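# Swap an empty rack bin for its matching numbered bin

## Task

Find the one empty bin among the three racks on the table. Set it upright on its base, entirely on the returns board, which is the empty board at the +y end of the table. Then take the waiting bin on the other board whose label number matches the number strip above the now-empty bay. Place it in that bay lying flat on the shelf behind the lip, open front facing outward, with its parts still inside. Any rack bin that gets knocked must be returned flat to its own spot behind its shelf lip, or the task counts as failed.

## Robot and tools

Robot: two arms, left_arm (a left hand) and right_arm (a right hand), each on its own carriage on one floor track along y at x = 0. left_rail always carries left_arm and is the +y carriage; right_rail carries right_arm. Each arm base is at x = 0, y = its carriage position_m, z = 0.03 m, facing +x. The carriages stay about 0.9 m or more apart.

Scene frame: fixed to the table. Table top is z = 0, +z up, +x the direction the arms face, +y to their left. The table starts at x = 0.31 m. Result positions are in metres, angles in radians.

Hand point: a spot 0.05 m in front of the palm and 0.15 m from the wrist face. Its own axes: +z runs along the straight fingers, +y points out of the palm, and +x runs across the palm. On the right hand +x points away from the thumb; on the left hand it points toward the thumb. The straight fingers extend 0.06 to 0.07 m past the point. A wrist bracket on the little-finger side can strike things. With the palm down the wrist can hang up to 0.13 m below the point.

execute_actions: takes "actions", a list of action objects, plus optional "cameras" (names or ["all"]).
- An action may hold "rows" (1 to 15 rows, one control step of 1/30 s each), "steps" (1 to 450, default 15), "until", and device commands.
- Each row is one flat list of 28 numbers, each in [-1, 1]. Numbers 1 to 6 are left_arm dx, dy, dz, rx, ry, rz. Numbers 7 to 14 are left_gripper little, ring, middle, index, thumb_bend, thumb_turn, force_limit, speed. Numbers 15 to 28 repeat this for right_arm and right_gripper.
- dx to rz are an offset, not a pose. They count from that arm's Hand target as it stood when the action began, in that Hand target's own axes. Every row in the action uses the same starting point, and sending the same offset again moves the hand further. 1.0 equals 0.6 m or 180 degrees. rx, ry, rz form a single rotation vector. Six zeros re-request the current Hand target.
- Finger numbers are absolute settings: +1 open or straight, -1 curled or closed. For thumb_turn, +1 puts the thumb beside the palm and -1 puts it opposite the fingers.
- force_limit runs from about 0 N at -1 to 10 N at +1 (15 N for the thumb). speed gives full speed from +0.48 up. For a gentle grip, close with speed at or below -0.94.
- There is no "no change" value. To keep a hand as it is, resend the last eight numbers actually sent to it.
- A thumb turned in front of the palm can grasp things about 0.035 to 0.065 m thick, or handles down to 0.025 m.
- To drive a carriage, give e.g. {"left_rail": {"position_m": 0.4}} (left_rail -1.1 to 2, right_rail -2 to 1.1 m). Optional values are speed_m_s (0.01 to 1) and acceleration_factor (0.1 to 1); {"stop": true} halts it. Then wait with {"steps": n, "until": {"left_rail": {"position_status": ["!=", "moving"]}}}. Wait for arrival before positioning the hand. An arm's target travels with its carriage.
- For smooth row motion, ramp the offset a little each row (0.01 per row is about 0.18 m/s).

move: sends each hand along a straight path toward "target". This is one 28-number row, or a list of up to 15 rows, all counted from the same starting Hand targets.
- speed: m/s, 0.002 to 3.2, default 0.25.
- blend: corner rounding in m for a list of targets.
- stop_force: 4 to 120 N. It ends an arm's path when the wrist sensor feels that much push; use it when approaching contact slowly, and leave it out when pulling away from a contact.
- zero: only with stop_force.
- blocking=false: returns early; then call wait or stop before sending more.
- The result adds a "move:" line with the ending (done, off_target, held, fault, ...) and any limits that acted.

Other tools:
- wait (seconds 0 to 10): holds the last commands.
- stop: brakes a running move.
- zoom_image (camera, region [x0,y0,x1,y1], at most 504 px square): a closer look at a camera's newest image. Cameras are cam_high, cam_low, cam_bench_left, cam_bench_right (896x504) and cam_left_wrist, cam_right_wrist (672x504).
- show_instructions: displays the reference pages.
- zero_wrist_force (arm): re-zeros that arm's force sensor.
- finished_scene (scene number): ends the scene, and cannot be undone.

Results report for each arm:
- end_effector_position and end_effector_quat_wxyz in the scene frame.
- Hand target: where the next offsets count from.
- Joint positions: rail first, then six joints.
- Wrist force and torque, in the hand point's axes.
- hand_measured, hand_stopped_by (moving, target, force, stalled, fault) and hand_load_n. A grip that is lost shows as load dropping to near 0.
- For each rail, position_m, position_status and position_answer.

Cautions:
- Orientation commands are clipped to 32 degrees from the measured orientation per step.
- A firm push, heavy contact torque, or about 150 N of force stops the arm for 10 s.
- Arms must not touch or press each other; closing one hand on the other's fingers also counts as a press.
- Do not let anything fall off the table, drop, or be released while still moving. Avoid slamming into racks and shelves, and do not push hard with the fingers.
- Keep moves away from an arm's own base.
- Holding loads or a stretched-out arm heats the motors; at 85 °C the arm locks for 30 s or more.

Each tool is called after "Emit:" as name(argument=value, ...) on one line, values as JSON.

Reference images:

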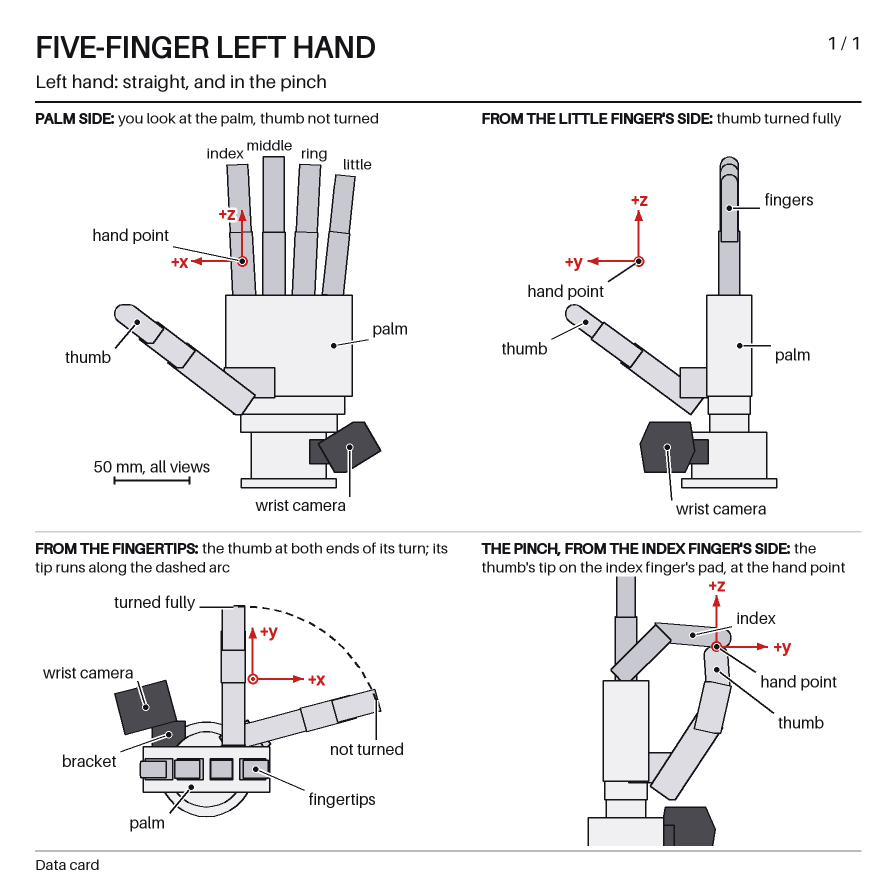

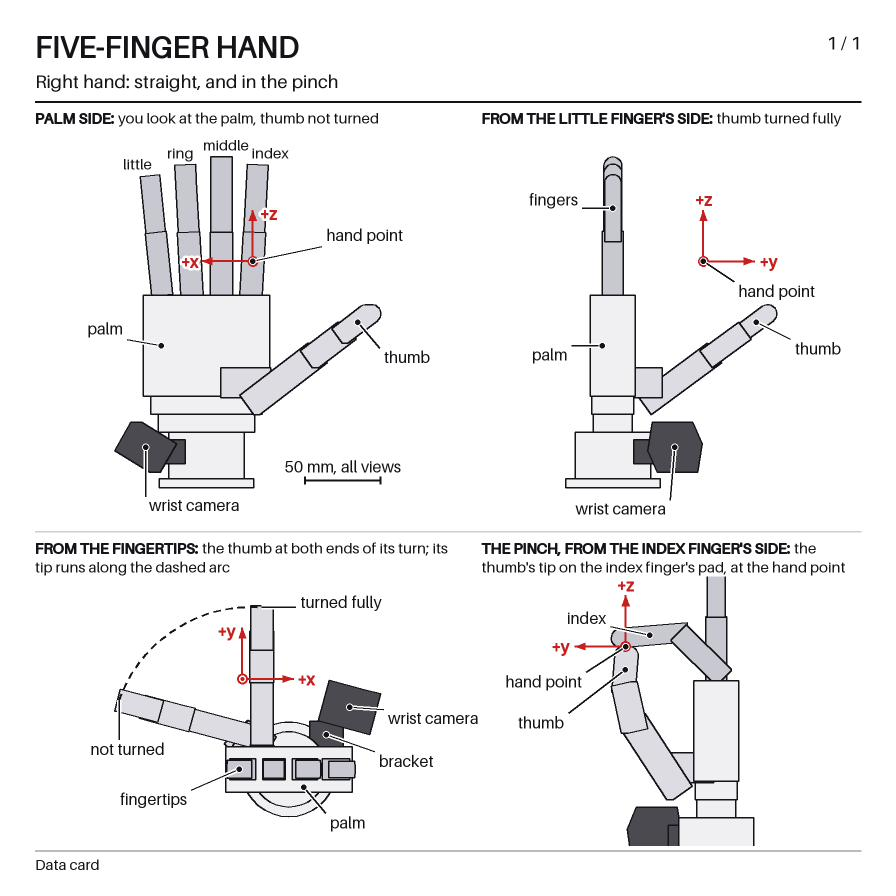

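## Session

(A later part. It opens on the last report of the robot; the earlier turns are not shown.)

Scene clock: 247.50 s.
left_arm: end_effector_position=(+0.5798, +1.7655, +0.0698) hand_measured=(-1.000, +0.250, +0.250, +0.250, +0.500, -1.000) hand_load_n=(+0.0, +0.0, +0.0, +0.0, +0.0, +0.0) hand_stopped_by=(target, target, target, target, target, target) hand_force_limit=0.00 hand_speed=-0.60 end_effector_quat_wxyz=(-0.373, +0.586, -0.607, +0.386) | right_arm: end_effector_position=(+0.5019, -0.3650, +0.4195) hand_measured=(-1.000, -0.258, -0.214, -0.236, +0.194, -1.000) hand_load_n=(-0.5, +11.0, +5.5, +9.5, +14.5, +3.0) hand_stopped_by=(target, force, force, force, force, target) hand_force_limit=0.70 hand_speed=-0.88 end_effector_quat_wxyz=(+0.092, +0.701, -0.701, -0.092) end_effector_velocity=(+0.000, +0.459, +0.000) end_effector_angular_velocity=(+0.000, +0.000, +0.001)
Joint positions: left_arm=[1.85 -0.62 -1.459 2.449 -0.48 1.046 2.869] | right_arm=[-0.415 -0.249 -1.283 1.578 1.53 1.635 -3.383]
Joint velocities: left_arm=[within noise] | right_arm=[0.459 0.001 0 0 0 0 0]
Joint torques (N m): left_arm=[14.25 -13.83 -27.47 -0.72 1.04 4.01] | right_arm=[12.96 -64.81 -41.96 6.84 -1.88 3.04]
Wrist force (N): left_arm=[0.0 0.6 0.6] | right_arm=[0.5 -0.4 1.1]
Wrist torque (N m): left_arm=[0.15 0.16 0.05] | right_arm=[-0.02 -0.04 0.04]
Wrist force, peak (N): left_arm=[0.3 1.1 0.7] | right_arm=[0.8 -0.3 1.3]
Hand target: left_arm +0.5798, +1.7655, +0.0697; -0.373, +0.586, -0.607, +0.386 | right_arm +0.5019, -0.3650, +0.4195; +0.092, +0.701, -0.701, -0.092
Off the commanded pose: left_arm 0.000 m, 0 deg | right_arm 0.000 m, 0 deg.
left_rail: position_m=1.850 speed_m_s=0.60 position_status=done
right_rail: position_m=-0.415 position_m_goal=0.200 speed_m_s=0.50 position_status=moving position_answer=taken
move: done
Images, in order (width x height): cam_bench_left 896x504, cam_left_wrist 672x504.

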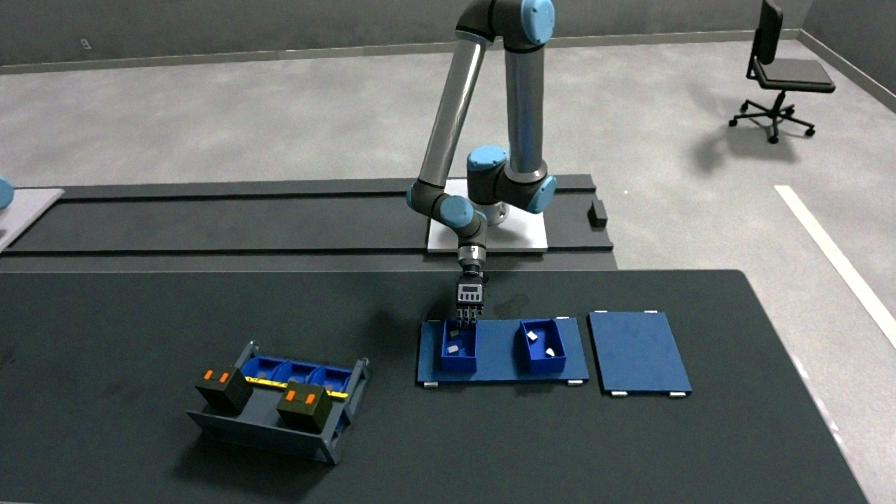

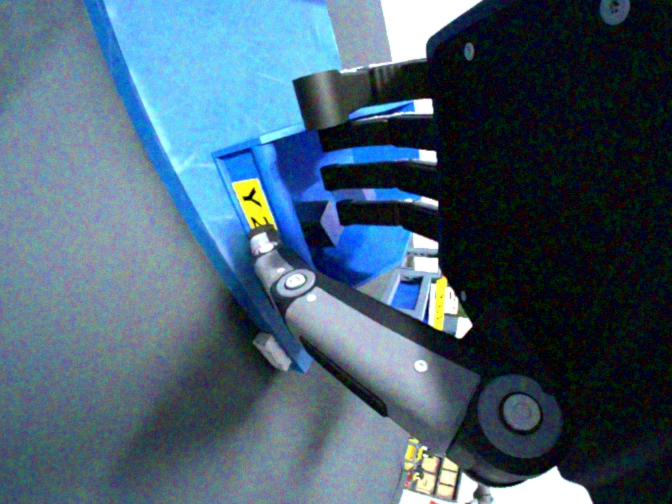

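Emit:
move(target=[[0.0228,-0.006,0.0128,0,0,0,-1,0.25,0.25,0.25,0.5,-1,0,-0.6,0,0,0,0,0,0,-1,-0.7,-0.7,-0.7,-0.6,-1,0.7,-0.88],[0.0228,0.0283,0.0287,0,0,0,-1,0.25,0.25,0.25,0.5,-1,0,-0.6,0,0,0,0,0,0,-1,-0.7,-0.7,-0.7,-0.6,-1,0.7,-0.88]], cameras=["cam_left_wrist","cam_bench_left","cam_low"], speed=0.04, stop_force=4)

Emit:
zoom_image(camera="cam_left_wrist", region=[172, 0, 472, 300])

Emit:
zoom_image(camera="cam_bench_left", region=[400, 260, 600, 400])

Scene clock: 253.83 s.
left_arm: end_effector_position=(+0.5877, +1.7516, +0.0576) hand_measured=(-1.000, +0.250, +0.250, +0.250, +0.500, -1.000) hand_load_n=(+0.5, +0.0, +0.0, +2.5, +0.0, +0.0) hand_stopped_by=(target, target, target, target, target, target) hand_force_limit=0.00 hand_speed=-0.60 end_effector_quat_wxyz=(-0.373, +0.586, -0.607, +0.386) | right_arm: end_effector_position=(+0.5019, +0.2502, +0.4195) hand_measured=(-1.000, -0.258, -0.214, -0.236, +0.194, -1.000) hand_load_n=(-0.5, +11.0, +5.0, +9.5, +14.5, +2.5) hand_stopped_by=(target, force, force, force, force, target) hand_force_limit=0.70 hand_speed=-0.88 end_effector_quat_wxyz=(+0.092, +0.701, -0.701, -0.092)
Joint positions: left_arm=[1.85 -0.64 -1.417 2.436 -0.503 1.029 2.857] | right_arm=[0.2 -0.249 -1.283 1.578 1.53 1.635 -3.383]
Joint torques (N m): left_arm=[10.83 -43.93 -25.57 2.36 0.61 4.49] | right_arm=[-3.62 -62.66 -37.51 6.97 -1.63 3.23]
Wrist force (N): left_arm=[-0.1 -2.1 0.7] | right_arm=[0.6 -0.2 0.6]
Wrist torque (N m): left_arm=[0.11 0.17 0.19] | right_arm=[0.04 -0.03 0.05]
Wrist force, peak (N): left_arm=[-4.2 -42.0 -33.6] | right_arm=[1.0 -0.3 1.0]
Hand target: left_arm +0.5877, +1.7516, +0.0576; -0.373, +0.586, -0.607, +0.386 (not the last commanded pose) | right_arm +0.5019, +0.2502, +0.4195; +0.092, +0.701, -0.701, -0.092
Off the commanded pose: left_arm 0.011 m, 0 deg | right_arm 0.000 m, 0 deg.
left_rail: position_m=1.850 speed_m_s=0.60 position_status=done
right_rail: position_m=0.200 speed_m_s=0.50 position_status=done
move: contact (left_arm); path passed 1 of 2 targets
Images, in order (width x height): cam_low 896x504, cam_bench_left 896x504, cam_left_wrist 672x504.

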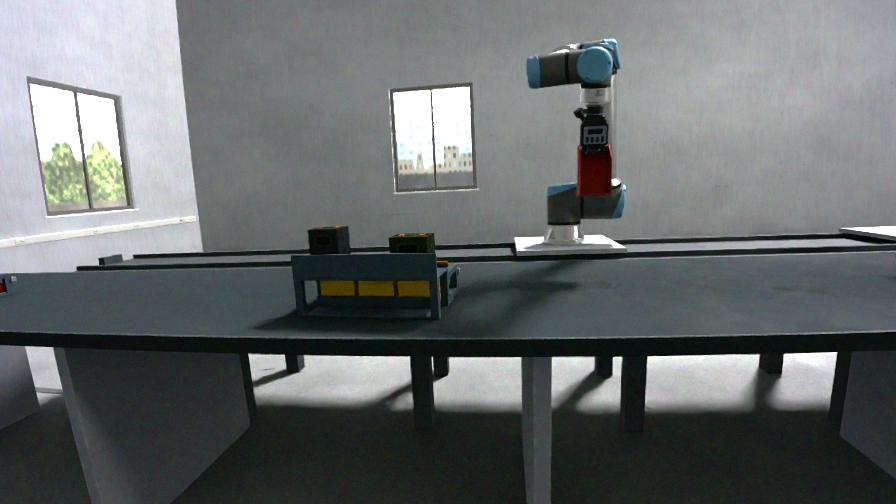

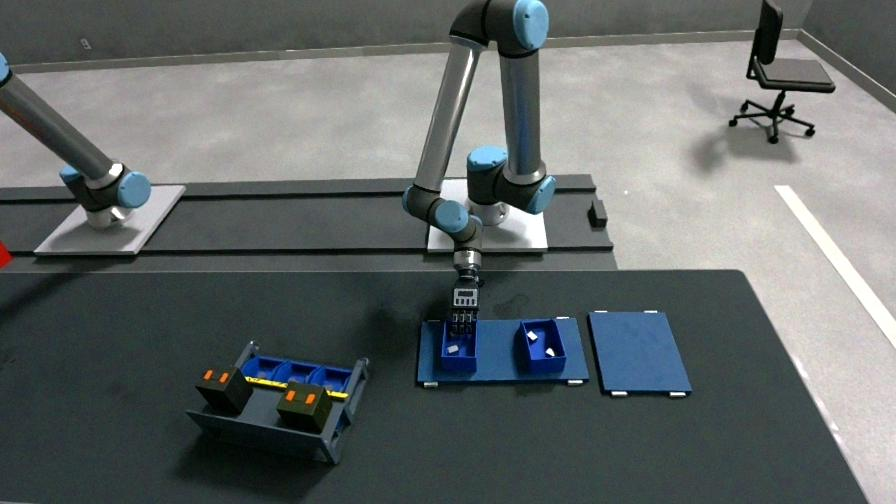

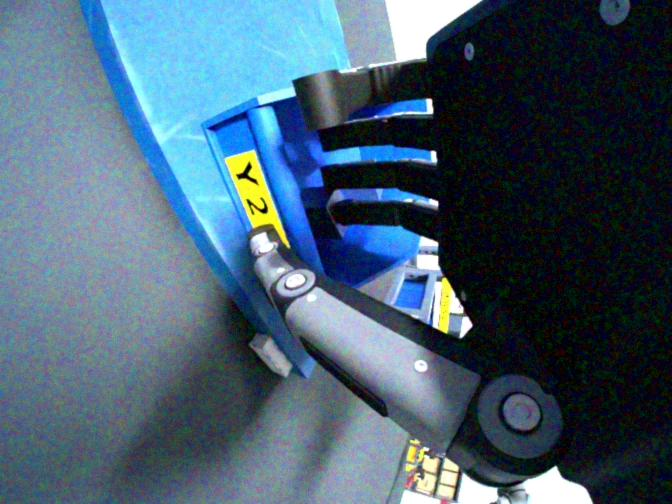

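Scaled by 1.680 from the camera's 672x504 image, which has a finer 960x720 frame.

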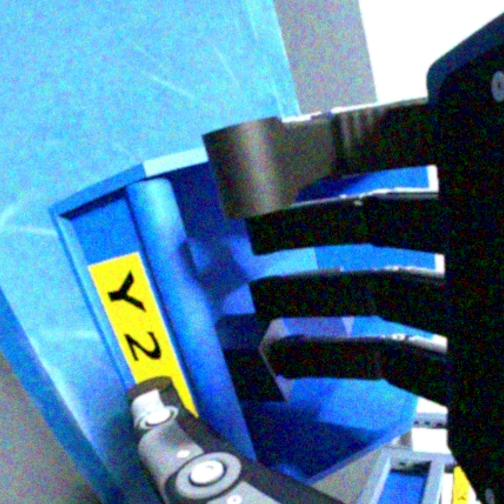

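Scaled by 2.520 from the camera's 896x504 image, which has a finer 1280x720 frame.

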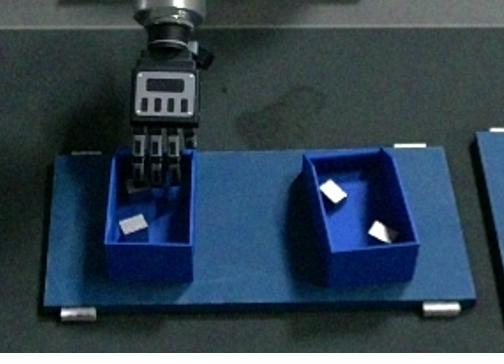

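Emit:
move(target=[-0.005,-0.0302,-0.0142,0,0,0,-1,0.25,0.25,0.25,0.5,-1,0,-0.6,0,0,0,0,0,0,-1,-0.7,-0.7,-0.7,-0.6,-1,0.7,-0.88], speed=0.06)

Emit:
execute_actions(actions=[{"rows":[[0,0,0,0,0,0,-1,0.05,0.05,0.05,0.6,-1,0,-0.5,0,0,0,0,0,0,-1,-0.7,-0.7,-0.7,-0.6,-1,0.7,-0.88]],"steps":20}], cameras=["cam_left_wrist","cam_bench_left"])

Emit:
zoom_image(camera="cam_left_wrist", region=[172, 0, 472, 300])

Emit:
zoom_image(camera="cam_bench_left", region=[430, 290, 520, 380])

Scene clock: 257.93 s.
left_arm: end_effector_position=(+0.5878, +1.7546, +0.0775) hand_measured=(-1.000, +0.250, +0.250, +0.250, +0.500, -1.000) hand_load_n=(+0.0, +0.0, -0.5, +0.0, +0.0, +0.0) hand_stopped_by=(target, target, target, target, target, target) hand_force_limit=0.00 hand_speed=-0.60 end_effector_quat_wxyz=(-0.373, +0.586, -0.607, +0.386) | right_arm: end_effector_position=(+0.5019, +0.2502, +0.4195) hand_measured=(-1.000, -0.258, -0.214, -0.236, +0.194, -1.000) hand_load_n=(-0.5, +11.5, +4.5, +9.5, +14.5, +3.0) hand_stopped_by=(target, force, force, force, force, target) hand_force_limit=0.70 hand_speed=-0.88 end_effector_quat_wxyz=(+0.092, +0.701, -0.701, -0.092)
Joint positions: left_arm=[1.85 -0.633 -1.46 2.426 -0.452 1.036 2.861] | right_arm=[0.2 -0.25 -1.283 1.578 1.53 1.635 -3.383]
Joint torques (N m): left_arm=[9.93 -44.62 -29.4 1.99 1.48 4.22] | right_arm=[-12.28 -62.87 -36.31 6.81 -1.51 3.09]
Wrist force (N): left_arm=[-0.1 0.2 0.4] | right_arm=[0.9 -0.4 0.9]
Wrist torque (N m): left_arm=[0.11 0.16 0.05] | right_arm=[-0.02 -0.08 0.06]
Wrist force, peak (N): left_arm=[0.0 -2.4 0.6] | right_arm=[0.9 0.0 1.2]
Hand target: left_arm +0.5878, +1.7546, +0.0776; -0.373, +0.586, -0.607, +0.386 | right_arm +0.5019, +0.2502, +0.4195; +0.092, +0.701, -0.701, -0.092
Off the commanded pose: left_arm 0.000 m, 0 deg | right_arm 0.000 m, 0 deg.
left_rail: position_m=1.850 speed_m_s=0.60 position_status=done
right_rail: position_m=0.200 speed_m_s=0.50 position_status=done
move: done

Scene clock: 258.80 s.
left_arm: end_effector_position=(+0.5878, +1.7546, +0.0776) hand_measured=(-1.000, +0.050, +0.050, +0.050, +0.600, -1.000) hand_load_n=(+0.0, +0.0, +0.0, +0.0, +0.0, +0.0) hand_stopped_by=(target, target, target, target, target, target) hand_force_limit=0.00 hand_speed=-0.50 end_effector_quat_wxyz=(-0.373, +0.586, -0.607, +0.386) | right_arm: end_effector_position=(+0.5019, +0.2502, +0.4195) hand_measured=(-1.000, -0.258, -0.214, -0.236, +0.194, -1.000) hand_load_n=(-0.5, +11.5, +5.0, +9.5, +14.5, +2.5) hand_stopped_by=(target, force, force, force, force, target) hand_force_limit=0.70 hand_speed=-0.88 end_effector_quat_wxyz=(+0.092, +0.701, -0.701, -0.092)
Joint positions: left_arm=[1.85 -0.633 -1.46 2.426 -0.452 1.036 2.861] | right_arm=[0.2 -0.25 -1.283 1.578 1.53 1.635 -3.383]
Joint torques (N m): left_arm=[12.26 -42.17 -28.92 2.58 1.11 4.1] | right_arm=[-9.67 -60.96 -35.4 6.61 -1.17 3.03]
Wrist force (N): left_arm=[0.0 0.1 0.2] | right_arm=[0.4 0.0 1.2]
Wrist torque (N m): left_arm=[0.11 0.14 0.05] | right_arm=[0.02 -0.03 0.05]
Wrist force, peak (N): left_arm=[0.0 1.1 0.6] | right_arm=[0.6 -0.5 1.2]
Hand target: left_arm +0.5878, +1.7546, +0.0776; -0.373, +0.586, -0.607, +0.386 | right_arm +0.5019, +0.2502, +0.4195; +0.092, +0.701, -0.701, -0.092
Off the commanded pose: left_arm 0.000 m, 0 deg | right_arm 0.000 m, 0 deg.
left_rail: position_m=1.850 speed_m_s=0.60 position_status=done
right_rail: position_m=0.200 speed_m_s=0.50 position_status=done
Images, in order (width x height): cam_bench_left 896x504, cam_left_wrist 672x504.

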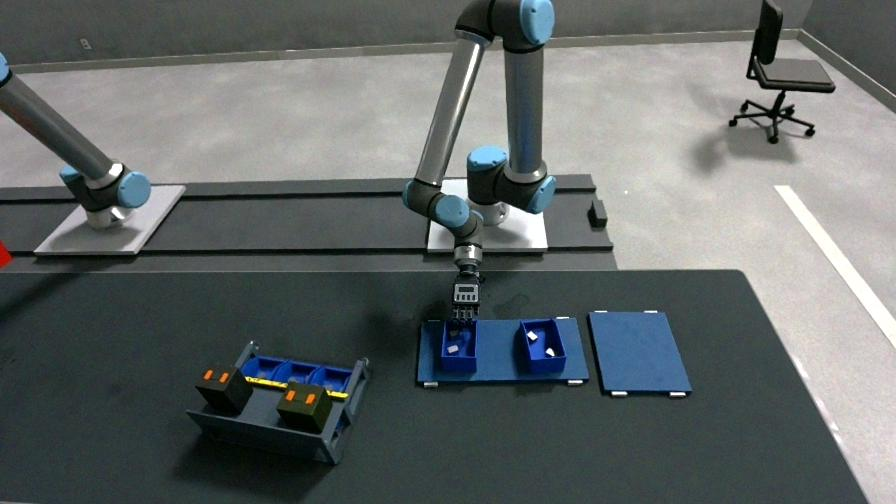

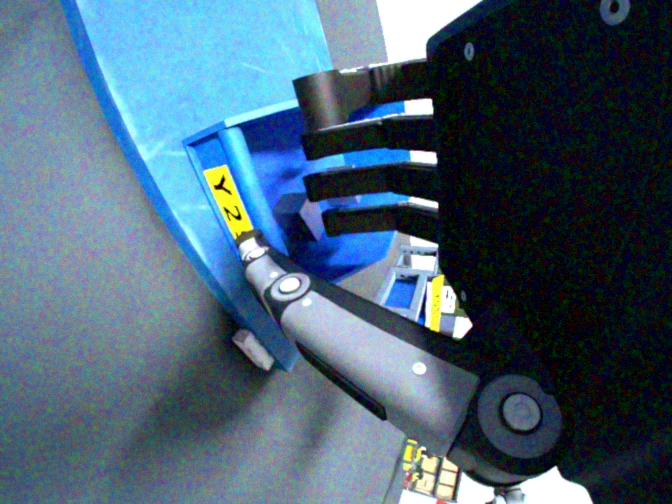

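Scaled by 1.680 from the camera's 672x504 image, which has a finer 960x720 frame.

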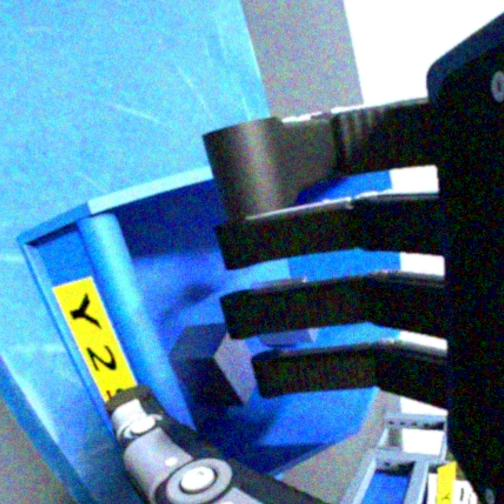

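Scaled by 5.600 from the camera's 896x504 image, which has a finer 1280x720 frame.

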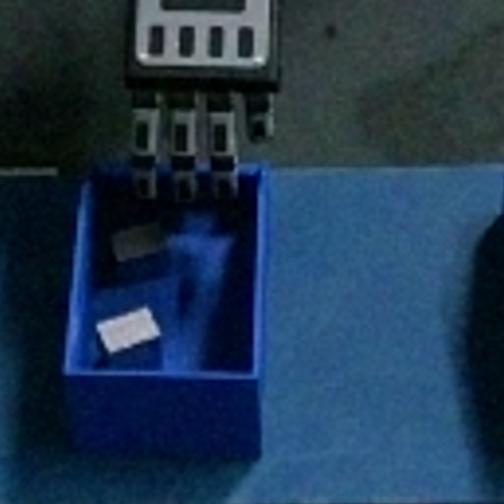

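Emit:
move(target=[0,0.0461,0.0215,0,0,0,-1,0.05,0.05,0.05,0.6,-1,0,-0.5,0,0,0,0,0,0,-1,-0.7,-0.7,-0.7,-0.6,-1,0.7,-0.88], cameras=["cam_left_wrist","cam_bench_left"], speed=0.015, stop_force=4)

Emit:
zoom_image(camera="cam_left_wrist", region=[172, 0, 472, 300])

Emit:
zoom_image(camera="cam_bench_left", region=[430, 290, 520, 380])

Scene clock: 262.13 s.
left_arm: end_effector_position=(+0.5878, +1.7546, +0.0589) hand_measured=(-1.000, +0.050, +0.050, +0.050, +0.600, -1.000) hand_load_n=(+0.0, +0.0, +0.0, -1.5, +0.0, +0.0) hand_stopped_by=(target, target, target, target, target, target) hand_force_limit=0.00 hand_speed=-0.50 end_effector_quat_wxyz=(-0.373, +0.586, -0.607, +0.386) | right_arm: end_effector_position=(+0.5019, +0.2502, +0.4195) hand_measured=(-1.000, -0.258, -0.214, -0.236, +0.194, -1.000) hand_load_n=(+0.0, +11.0, +5.0, +9.5, +14.5, +3.0) hand_stopped_by=(target, force, force, force, force, target) hand_force_limit=0.70 hand_speed=-0.88 end_effector_quat_wxyz=(+0.092, +0.701, -0.701, -0.092)
Joint positions: left_arm=[1.85 -0.633 -1.421 2.436 -0.502 1.036 2.861] | right_arm=[0.2 -0.25 -1.283 1.578 1.53 1.635 -3.383]
Joint torques (N m): left_arm=[4.39 -43.5 -26.63 2.51 -0.75 0.48] | right_arm=[-9.89 -62.43 -33.51 6.37 -1.11 2.89]
Wrist force (N): left_arm=[0.3 -2.1 -2.0] | right_arm=[0.7 0.2 0.9]
Wrist torque (N m): left_arm=[0.16 0.18 0.09] | right_arm=[0.08 -0.06 0.07]
Wrist force, peak (N): left_arm=[0.0 -6.2 -4.9] | right_arm=[0.8 -0.3 1.3]
Hand target: left_arm +0.5878, +1.7546, +0.0589; -0.373, +0.586, -0.607, +0.386 (not the last commanded pose) | right_arm +0.5019, +0.2502, +0.4195; +0.092, +0.701, -0.701, -0.092
Off the commanded pose: left_arm 0.012 m, 0 deg | right_arm 0.000 m, 0 deg.
left_rail: position_m=1.850 speed_m_s=0.60 position_status=done
right_rail: position_m=0.200 speed_m_s=0.50 position_status=done
move: contact (left_arm)
Images, in order (width x height): cam_bench_left 896x504, cam_left_wrist 672x504.

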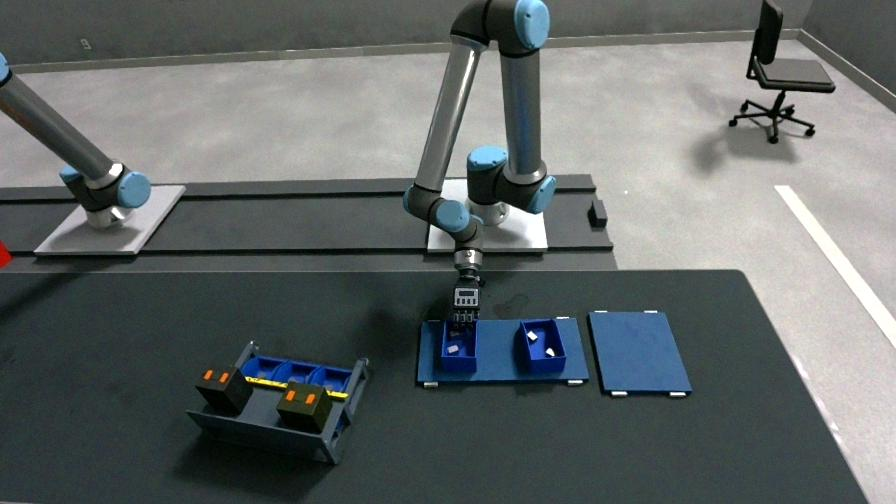

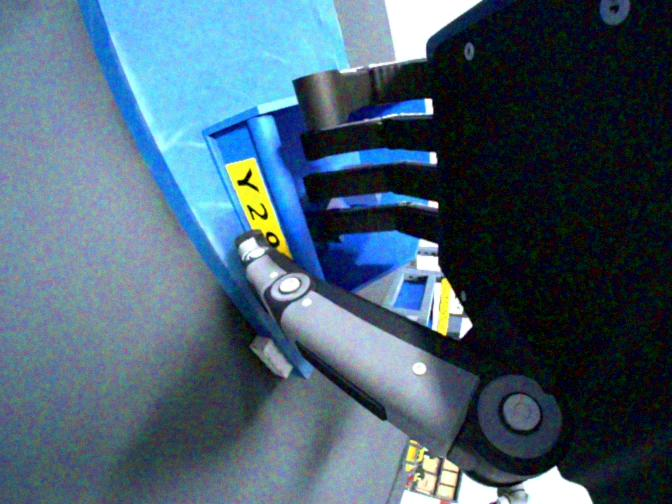

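Scaled by 1.680 from the camera's 672x504 image, which has a finer 960x720 frame.

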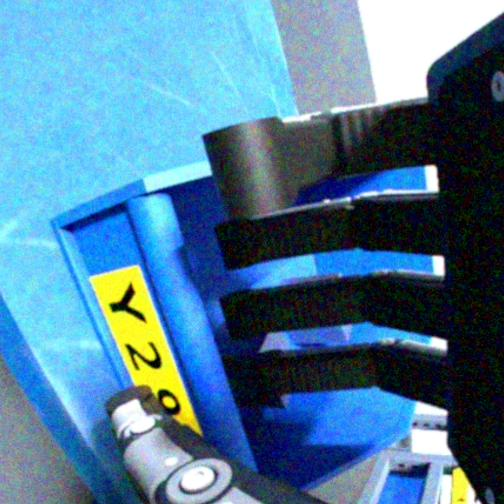

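Scaled by 5.600 from the camera's 896x504 image, which has a finer 1280x720 frame.

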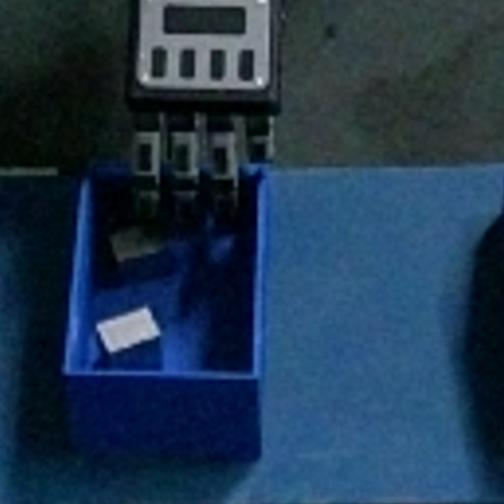

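Emit:
move(target=[[0,-0.0272,-0.0127,0,0,0,-1,0.05,0.05,0.05,0.6,-1,0,-0.5,0,0,0,0,0,0,-1,-0.7,-0.7,-0.7,-0.6,-1,0.7,-0.88],[0,-0.0187,-0.0308,0,0,0,-1,0.05,0.05,0.05,0.6,-1,0,-0.5,0,0,0,0,0,0,-1,-0.7,-0.7,-0.7,-0.6,-1,0.7,-0.88]], speed=0.04)

Emit:
move(target=[0,0.0452,0.021,0,0,0,-1,0.05,0.05,0.05,0.6,-1,0,-0.5,0,0,0,0,0,0,-1,-0.7,-0.7,-0.7,-0.6,-1,0.7,-0.88], cameras=["cam_left_wrist","cam_bench_left"], speed=0.015, stop_force=4)

Emit:
zoom_image(camera="cam_left_wrist", region=[172, 0, 472, 300])

Emit:
zoom_image(camera="cam_bench_left", region=[430, 290, 520, 380])

Scene clock: 266.03 s.
left_arm: end_effector_position=(+0.5759, +1.7550, +0.0768) hand_measured=(-1.000, +0.050, +0.050, +0.050, +0.600, -1.000) hand_load_n=(+0.0, +0.0, +0.0, +0.0, +0.5, +0.5) hand_stopped_by=(target, target, target, target, target, target) hand_force_limit=0.00 hand_speed=-0.50 end_effector_quat_wxyz=(-0.373, +0.586, -0.607, +0.386) | right_arm: end_effector_position=(+0.5019, +0.2502, +0.4195) hand_measured=(-1.000, -0.258, -0.214, -0.236, +0.194, -1.000) hand_load_n=(+0.0, +11.5, +5.0, +9.5, +14.5, +3.0) hand_stopped_by=(target, force, force, force, force, target) hand_force_limit=0.70 hand_speed=-0.88 end_effector_quat_wxyz=(+0.092, +0.701, -0.701, -0.092)
Joint positions: left_arm=[1.85 -0.653 -1.476 2.448 -0.453 1.018 2.849] | right_arm=[0.2 -0.25 -1.283 1.578 1.53 1.635 -3.383]
Joint torques (N m): left_arm=[-17.54 -41.84 -15.11 2.79 -2.22 -3.81] | right_arm=[-10.83 -60.12 -31.41 6.2 -1.09 2.74]
Wrist force (N): left_arm=[0.4 0.2 0.7] | right_arm=[0.6 -0.4 1.2]
Wrist torque (N m): left_arm=[0.07 0.06 0.21] | right_arm=[-0.03 -0.05 0.04]
Wrist force, peak (N): left_arm=[0.4 -2.9 -2.9] | right_arm=[0.6 -0.5 1.3]
Hand target: left_arm +0.5758, +1.7550, +0.0768; -0.373, +0.586, -0.607, +0.386 | right_arm +0.5019, +0.2502, +0.4195; +0.092, +0.701, -0.701, -0.092
Off the commanded pose: left_arm 0.000 m, 0 deg | right_arm 0.000 m, 0 deg.
left_rail: position_m=1.850 speed_m_s=0.60 position_status=done
right_rail: position_m=0.200 speed_m_s=0.50 position_status=done
move: done

Scene clock: 268.93 s.
left_arm: end_effector_position=(+0.5757, +1.7550, +0.0469) hand_measured=(-1.000, +0.050, +0.050, +0.050, +0.600, -1.000) hand_load_n=(+0.0, +0.0, +0.0, +0.0, +0.0, +0.0) hand_stopped_by=(target, target, target, target, target, target) hand_force_limit=0.00 hand_speed=-0.50 end_effector_quat_wxyz=(-0.373, +0.586, -0.607, +0.386) | right_arm: end_effector_position=(+0.5019, +0.2502, +0.4195) hand_measured=(-1.000, -0.258, -0.214, -0.236, +0.194, -1.000) hand_load_n=(-0.5, +11.0, +5.0, +9.5, +14.5, +2.5) hand_stopped_by=(target, force, force, force, force, target) hand_force_limit=0.70 hand_speed=-0.88 end_effector_quat_wxyz=(+0.092, +0.701, -0.701, -0.092)
Joint positions: left_arm=[1.85 -0.654 -1.41 2.465 -0.535 1.017 2.849] | right_arm=[0.2 -0.25 -1.283 1.578 1.53 1.635 -3.383]
Joint torques (N m): left_arm=[-10.16 -16.89 -13.51 -1.09 -1.34 -1.49] | right_arm=[-10.19 -61.29 -29.31 5.96 -1.05 2.89]
Wrist force (N): left_arm=[-0.1 0.2 0.8] | right_arm=[0.5 -0.1 0.7]
Wrist torque (N m): left_arm=[0.07 0.18 0.19] | right_arm=[0.04 -0.02 0.05]
Wrist force, peak (N): left_arm=[0.4 0.8 0.8] | right_arm=[1.0 0.0 1.1]
Hand target: left_arm +0.5757, +1.7550, +0.0469; -0.373, +0.586, -0.607, +0.386 | right_arm +0.5019, +0.2502, +0.4195; +0.092, +0.701, -0.701, -0.092
Off the commanded pose: left_arm 0.000 m, 0 deg | right_arm 0.000 m, 0 deg.
left_rail: position_m=1.850 speed_m_s=0.60 position_status=done
right_rail: position_m=0.200 speed_m_s=0.50 position_status=done
move: done
Images, in order (width x height): cam_bench_left 896x504, cam_left_wrist 672x504.

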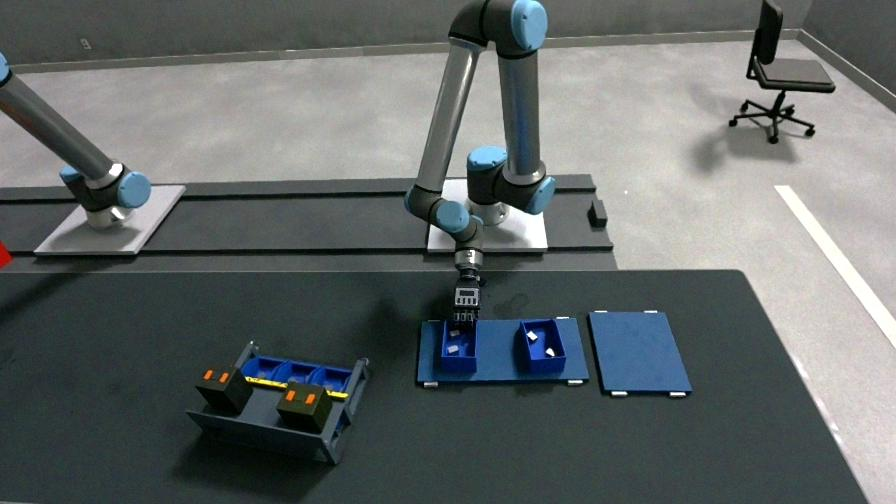

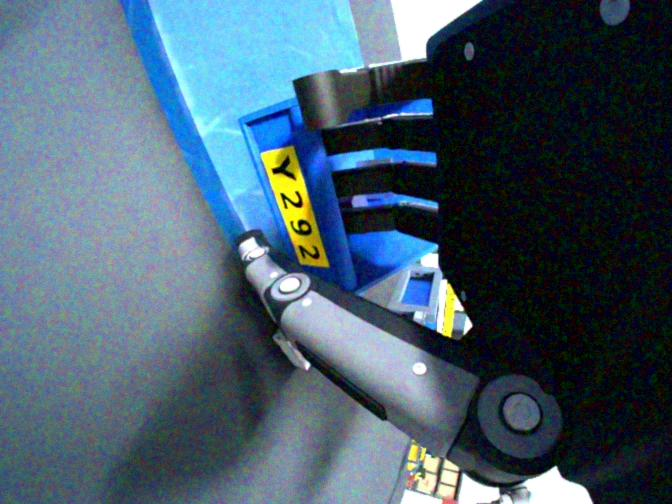

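Scaled by 1.680 from the camera's 672x504 image, which has a finer 960x720 frame.

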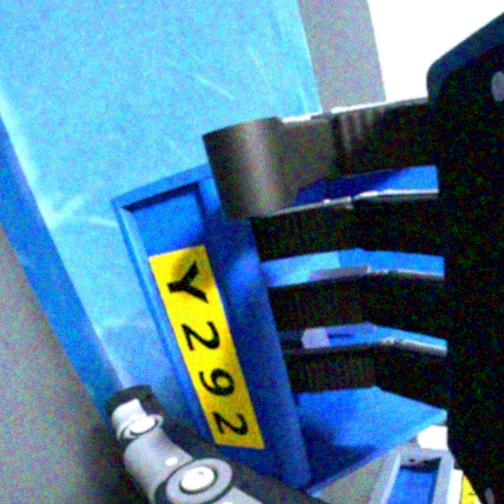

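Scaled by 5.600 from the camera's 896x504 image, which has a finer 1280x720 frame.

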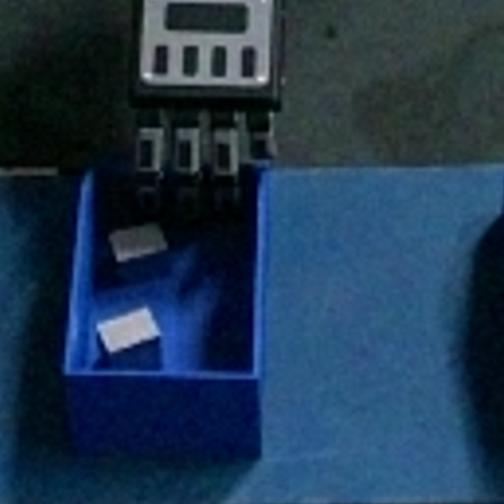

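Emit:
execute_actions(actions=[{"rows":[[0,0,0,0,0,0,-1,-0.45,-0.45,-0.45,-0.3,-1,-0.6,-0.85,0,0,0,0,0,0,-1,-0.7,-0.7,-0.7,-0.6,-1,0.7,-0.88]],"steps":100}], cameras=["cam_left_wrist"])

Scene clock: 278.90 s.
left_arm: end_effector_position=(+0.5757, +1.7550, +0.0469) hand_measured=(-1.000, -0.240, -0.212, -0.240, +0.252, -1.000) hand_load_n=(-1.0, +4.0, +0.0, +1.5, +4.5, +0.0) hand_stopped_by=(target, force, force, force, force, target) hand_force_limit=-0.60 hand_speed=-0.85 end_effector_quat_wxyz=(-0.373, +0.586, -0.607, +0.386) | right_arm: end_effector_position=(+0.5019, +0.2502, +0.4195) hand_measured=(-1.000, -0.258, -0.214, -0.236, +0.194, -1.000) hand_load_n=(+0.0, +11.0, +5.0, +9.5, +14.5, +3.0) hand_stopped_by=(target, force, force, force, force, target) hand_force_limit=0.70 hand_speed=-0.88 end_effector_quat_wxyz=(+0.092, +0.701, -0.701, -0.092)
Joint positions: left_arm=[1.85 -0.654 -1.41 2.465 -0.535 1.017 2.849] | right_arm=[0.2 -0.25 -1.283 1.578 1.53 1.635 -3.383]
Joint torques (N m): left_arm=[8.39 -22.71 -23.75 2.33 0.37 3.31] | right_arm=[-10.17 -58.19 -29.75 5.79 -0.32 2.75]
Wrist force (N): left_arm=[0.6 2.0 1.0] | right_arm=[0.8 -0.2 1.1]
Wrist torque (N m): left_arm=[0.22 0.08 0.29] | right_arm=[0.00 -0.07 0.07]
Wrist force, peak (N): left_arm=[0.0 2.3 1.7] | right_arm=[0.7 -0.5 1.4]
Hand target: left_arm +0.5757, +1.7550, +0.0469; -0.373, +0.586, -0.607, +0.386 | right_arm +0.5019, +0.2502, +0.4195; +0.092, +0.701, -0.701, -0.092
Off the commanded pose: left_arm 0.000 m, 0 deg | right_arm 0.000 m, 0 deg.
left_rail: position_m=1.850 speed_m_s=0.60 position_status=done
right_rail: position_m=0.200 speed_m_s=0.50 position_status=done
Images, in order (width x height): cam_left_wrist 672x504.

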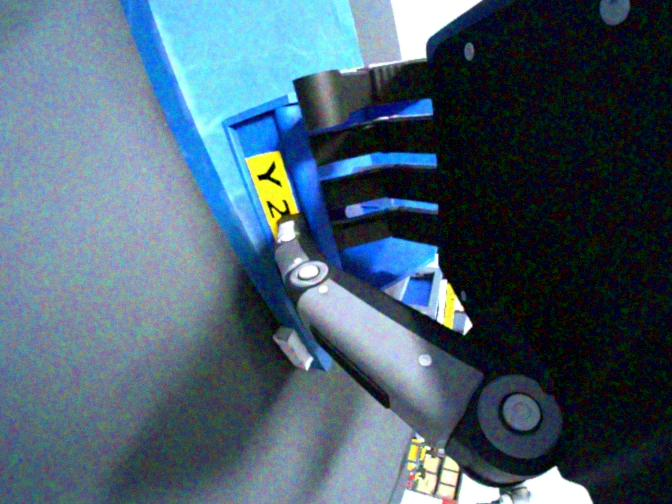

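Emit:
execute_actions(actions=[{"rows":[[0,0,0,0,0,0,-1,-0.7,-0.7,-0.7,-0.6,-1,0.7,-0.88,0,0,0,0,0,0,-1,-0.7,-0.7,-0.7,-0.6,-1,0.7,-0.88]],"steps":90}])

Emit:
move(target=[0,-0.0302,-0.0141,0,0,0,-1,-0.7,-0.7,-0.7,-0.6,-1,0.7,-0.88,0,0,0,0,0,0,-1,-0.7,-0.7,-0.7,-0.6,-1,0.7,-0.88], speed=0.03, cameras=["cam_left_wrist", "cam_bench_left"])

Scene clock: 282.93 s.
left_arm: end_effector_position=(+0.5757, +1.7550, +0.0469) hand_measured=(-1.000, -0.258, -0.240, -0.260, +0.242, -1.000) hand_load_n=(-4.0, +12.0, +14.0, +10.5, +12.5, +0.0) hand_stopped_by=(target, force, force, force, force, target) hand_force_limit=0.70 hand_speed=-0.88 end_effector_quat_wxyz=(-0.373, +0.586, -0.607, +0.386) | right_arm: end_effector_position=(+0.5019, +0.2502, +0.4195) hand_measured=(-1.000, -0.258, -0.214, -0.236, +0.194, -1.000) hand_load_n=(-0.5, +11.5, +5.0, +9.5, +14.0, +3.0) hand_stopped_by=(target, force, force, force, force, target) hand_force_limit=0.70 hand_speed=-0.88 end_effector_quat_wxyz=(+0.092, +0.701, -0.701, -0.092)
Joint positions: left_arm=[1.85 -0.654 -1.41 2.465 -0.535 1.017 2.849] | right_arm=[0.2 -0.25 -1.283 1.578 1.53 1.635 -3.383]
Joint torques (N m): left_arm=[7.42 -29.36 -23.29 1.97 0.43 3.13] | right_arm=[-10.77 -57.57 -28.79 5.64 -0.2 2.53]
Wrist force (N): left_arm=[0.2 0.9 0.7] | right_arm=[0.7 0.0 0.7]
Wrist torque (N m): left_arm=[0.34 -0.11 0.39] | right_arm=[0.05 -0.05 0.07]
Wrist force, peak (N): left_arm=[0.7 2.2 1.3] | right_arm=[1.0 -0.3 1.2]
Hand target: left_arm +0.5757, +1.7550, +0.0469; -0.373, +0.586, -0.607, +0.386 | right_arm +0.5019, +0.2502, +0.4195; +0.092, +0.701, -0.701, -0.092
Off the commanded pose: left_arm 0.000 m, 0 deg | right_arm 0.000 m, 0 deg.
left_rail: position_m=1.850 speed_m_s=0.60 position_status=done
right_rail: position_m=0.200 speed_m_s=0.50 position_status=done

Scene clock: 284.03 s.
left_arm: end_effector_position=(+0.5757, +1.7551, +0.0668) hand_measured=(-1.000, -0.258, -0.240, -0.258, +0.242, -1.000) hand_load_n=(+0.0, +10.5, +7.0, +25.0, +10.0, +1.5) hand_stopped_by=(target, force, force, force, force, target) hand_force_limit=0.70 hand_speed=-0.88 end_effector_quat_wxyz=(-0.373, +0.586, -0.607, +0.386) | right_arm: end_effector_position=(+0.5019, +0.2502, +0.4195) hand_measured=(-1.000, -0.258, -0.214, -0.236, +0.194, -1.000) hand_load_n=(+0.0, +11.0, +5.0, +9.5, +14.5, +3.0) hand_stopped_by=(target, force, force, force, force, target) hand_force_limit=0.70 hand_speed=-0.88 end_effector_quat_wxyz=(+0.092, +0.701, -0.701, -0.092)
Joint positions: left_arm=[1.85 -0.654 -1.454 2.454 -0.48 1.017 2.849] | right_arm=[0.2 -0.25 -1.283 1.578 1.53 1.635 -3.383]
Joint torques (N m): left_arm=[-2.25 -42.52 -29.89 2.24 -0.27 0.52] | right_arm=[-9.88 -58.24 -28.82 5.79 0.06 2.63]
Wrist force (N): left_arm=[0.2 3.7 2.3] | right_arm=[0.8 -0.3 1.0]
Wrist torque (N m): left_arm=[-0.04 0.10 0.18] | right_arm=[-0.01 -0.07 0.06]
Wrist force, peak (N): left_arm=[0.2 3.7 2.3] | right_arm=[0.8 0.1 1.2]
Hand target: left_arm +0.5757, +1.7550, +0.0669; -0.373, +0.586, -0.607, +0.386 | right_arm +0.5019, +0.2502, +0.4195; +0.092, +0.701, -0.701, -0.092
Off the commanded pose: left_arm 0.000 m, 0 deg | right_arm 0.000 m, 0 deg.
left_rail: position_m=1.850 speed_m_s=0.60 position_status=done
right_rail: position_m=0.200 speed_m_s=0.50 position_status=done
move: done
Images, in order (width x height): cam_bench_left 896x504, cam_left_wrist 672x504.

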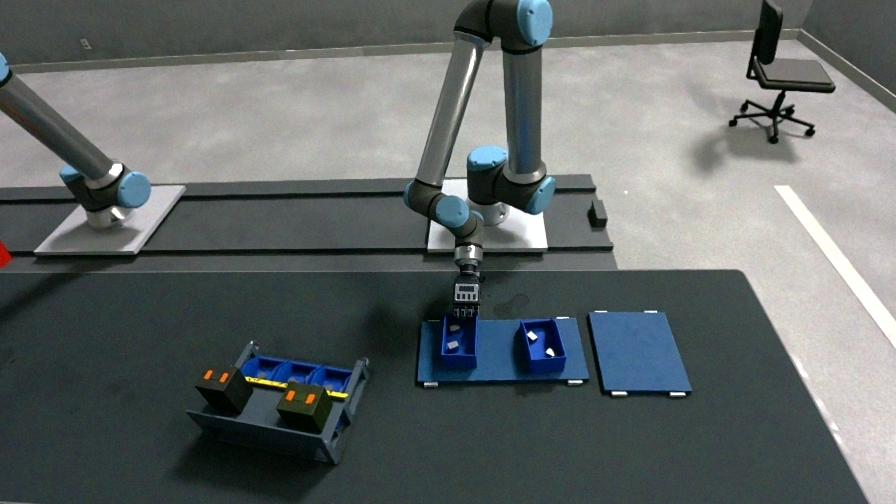

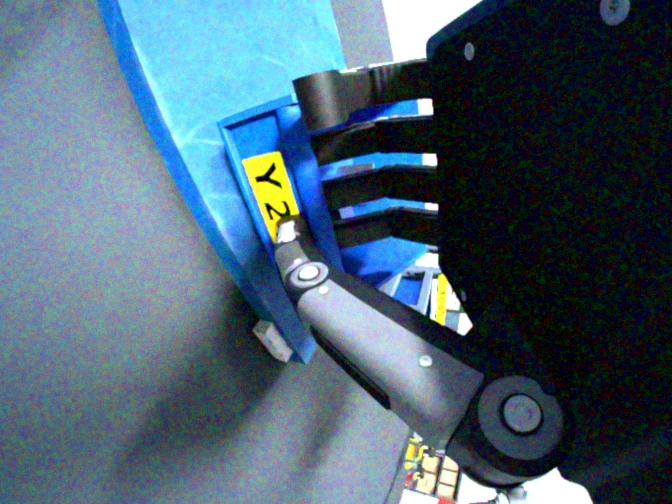

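Emit:
move(target=[0,-0.4896,-0.2632,0,0,0,-1,-0.7,-0.7,-0.7,-0.6,-1,0.7,-0.88,0,-0.3894,0.2744,0,0,0,-1,-0.7,-0.7,-0.7,-0.6,-1,0.7,-0.88], speed=0.1, cameras=["cam_left_wrist", "cam_right_wrist", "cam_low"])

Scene clock: 291.60 s.
left_arm: end_effector_position=(+0.5568, +1.7557, +0.3998) hand_measured=(-1.000, -0.258, -0.240, -0.258, +0.242, -1.000) hand_load_n=(+0.0, +13.0, +5.5, +31.0, +9.0, +1.0) hand_stopped_by=(target, force, force, force, force, target) hand_force_limit=0.70 hand_speed=-0.88 end_effector_quat_wxyz=(-0.373, +0.586, -0.607, +0.386) | right_arm: end_effector_position=(+0.6849, +0.2502, +0.2001) hand_measured=(-1.000, -0.258, -0.214, -0.236, +0.194, -1.000) hand_load_n=(+0.0, +11.5, +5.0, +9.5, +14.5, +3.0) hand_stopped_by=(target, force, force, force, force, target) hand_force_limit=0.70 hand_speed=-0.88 end_effector_quat_wxyz=(+0.092, +0.701, -0.701, -0.092)
Joint positions: left_arm=[1.85 -0.69 -1.902 2.113 0.321 0.986 2.828] | right_arm=[0.2 -0.192 -0.857 1.332 1.353 1.62 -3.327]
Joint torques (N m): left_arm=[-16.3 -26.39 -47.67 2.03 -2.69 -4.4] | right_arm=[14.56 -75.76 -42.66 2.42 -2.41 2.87]
Wrist force (N): left_arm=[0.4 3.5 2.1] | right_arm=[0.5 0.1 0.9]
Wrist torque (N m): left_arm=[-0.21 0.05 0.17] | right_arm=[0.11 0.00 -0.02]
Wrist force, peak (N): left_arm=[0.2 5.1 2.5] | right_arm=[0.3 -0.5 1.8]
Hand target: left_arm +0.5568, +1.7557, +0.3999; -0.373, +0.586, -0.607, +0.386 | right_arm +0.6850, +0.2502, +0.2000; +0.092, +0.701, -0.701, -0.092
Off the commanded pose: left_arm 0.000 m, 0 deg | right_arm 0.000 m, 0 deg.
left_rail: position_m=1.850 speed_m_s=0.60 position_status=done
right_rail: position_m=0.200 speed_m_s=0.50 position_status=done
move: done
Images, in order (width x height): cam_low 896x504, cam_left_wrist 672x504, cam_right_wrist 672x504.

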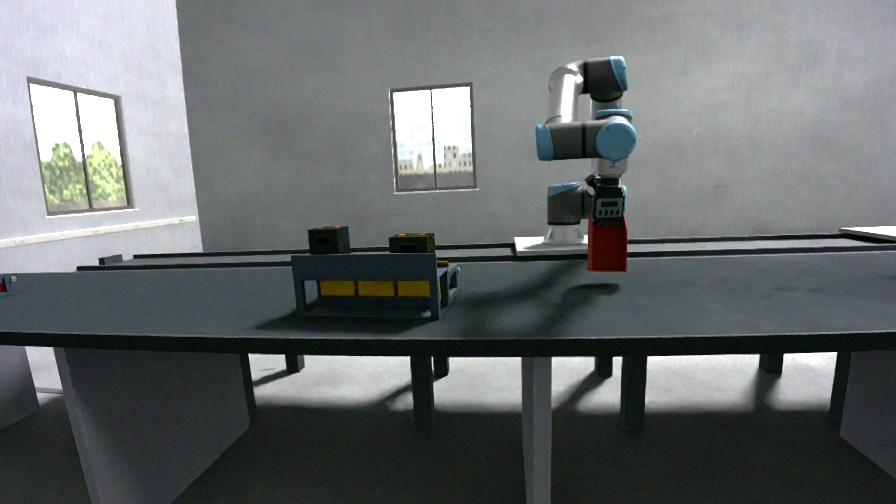

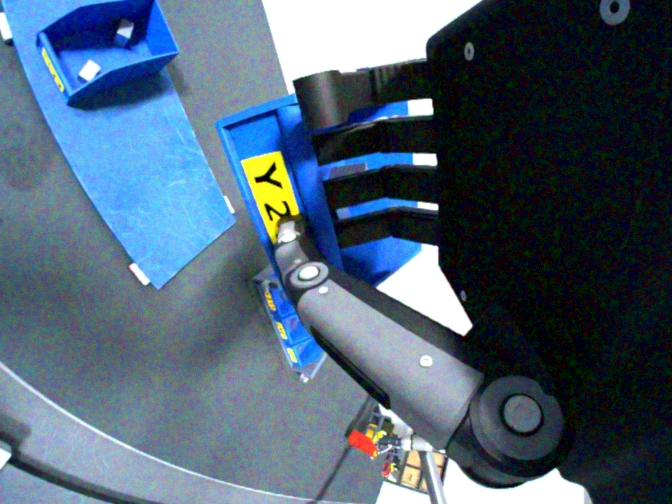

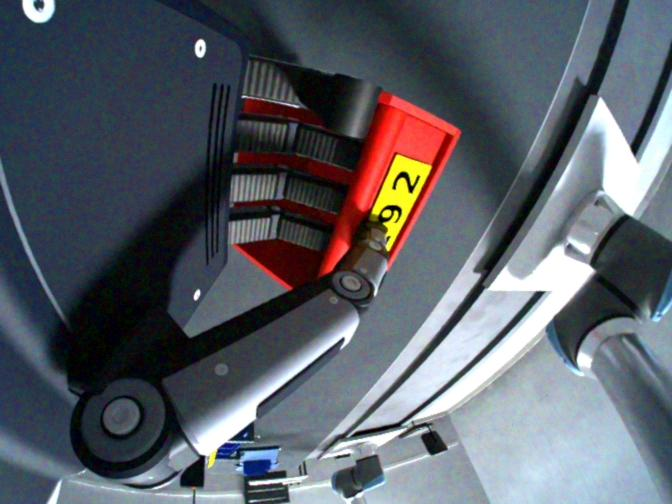

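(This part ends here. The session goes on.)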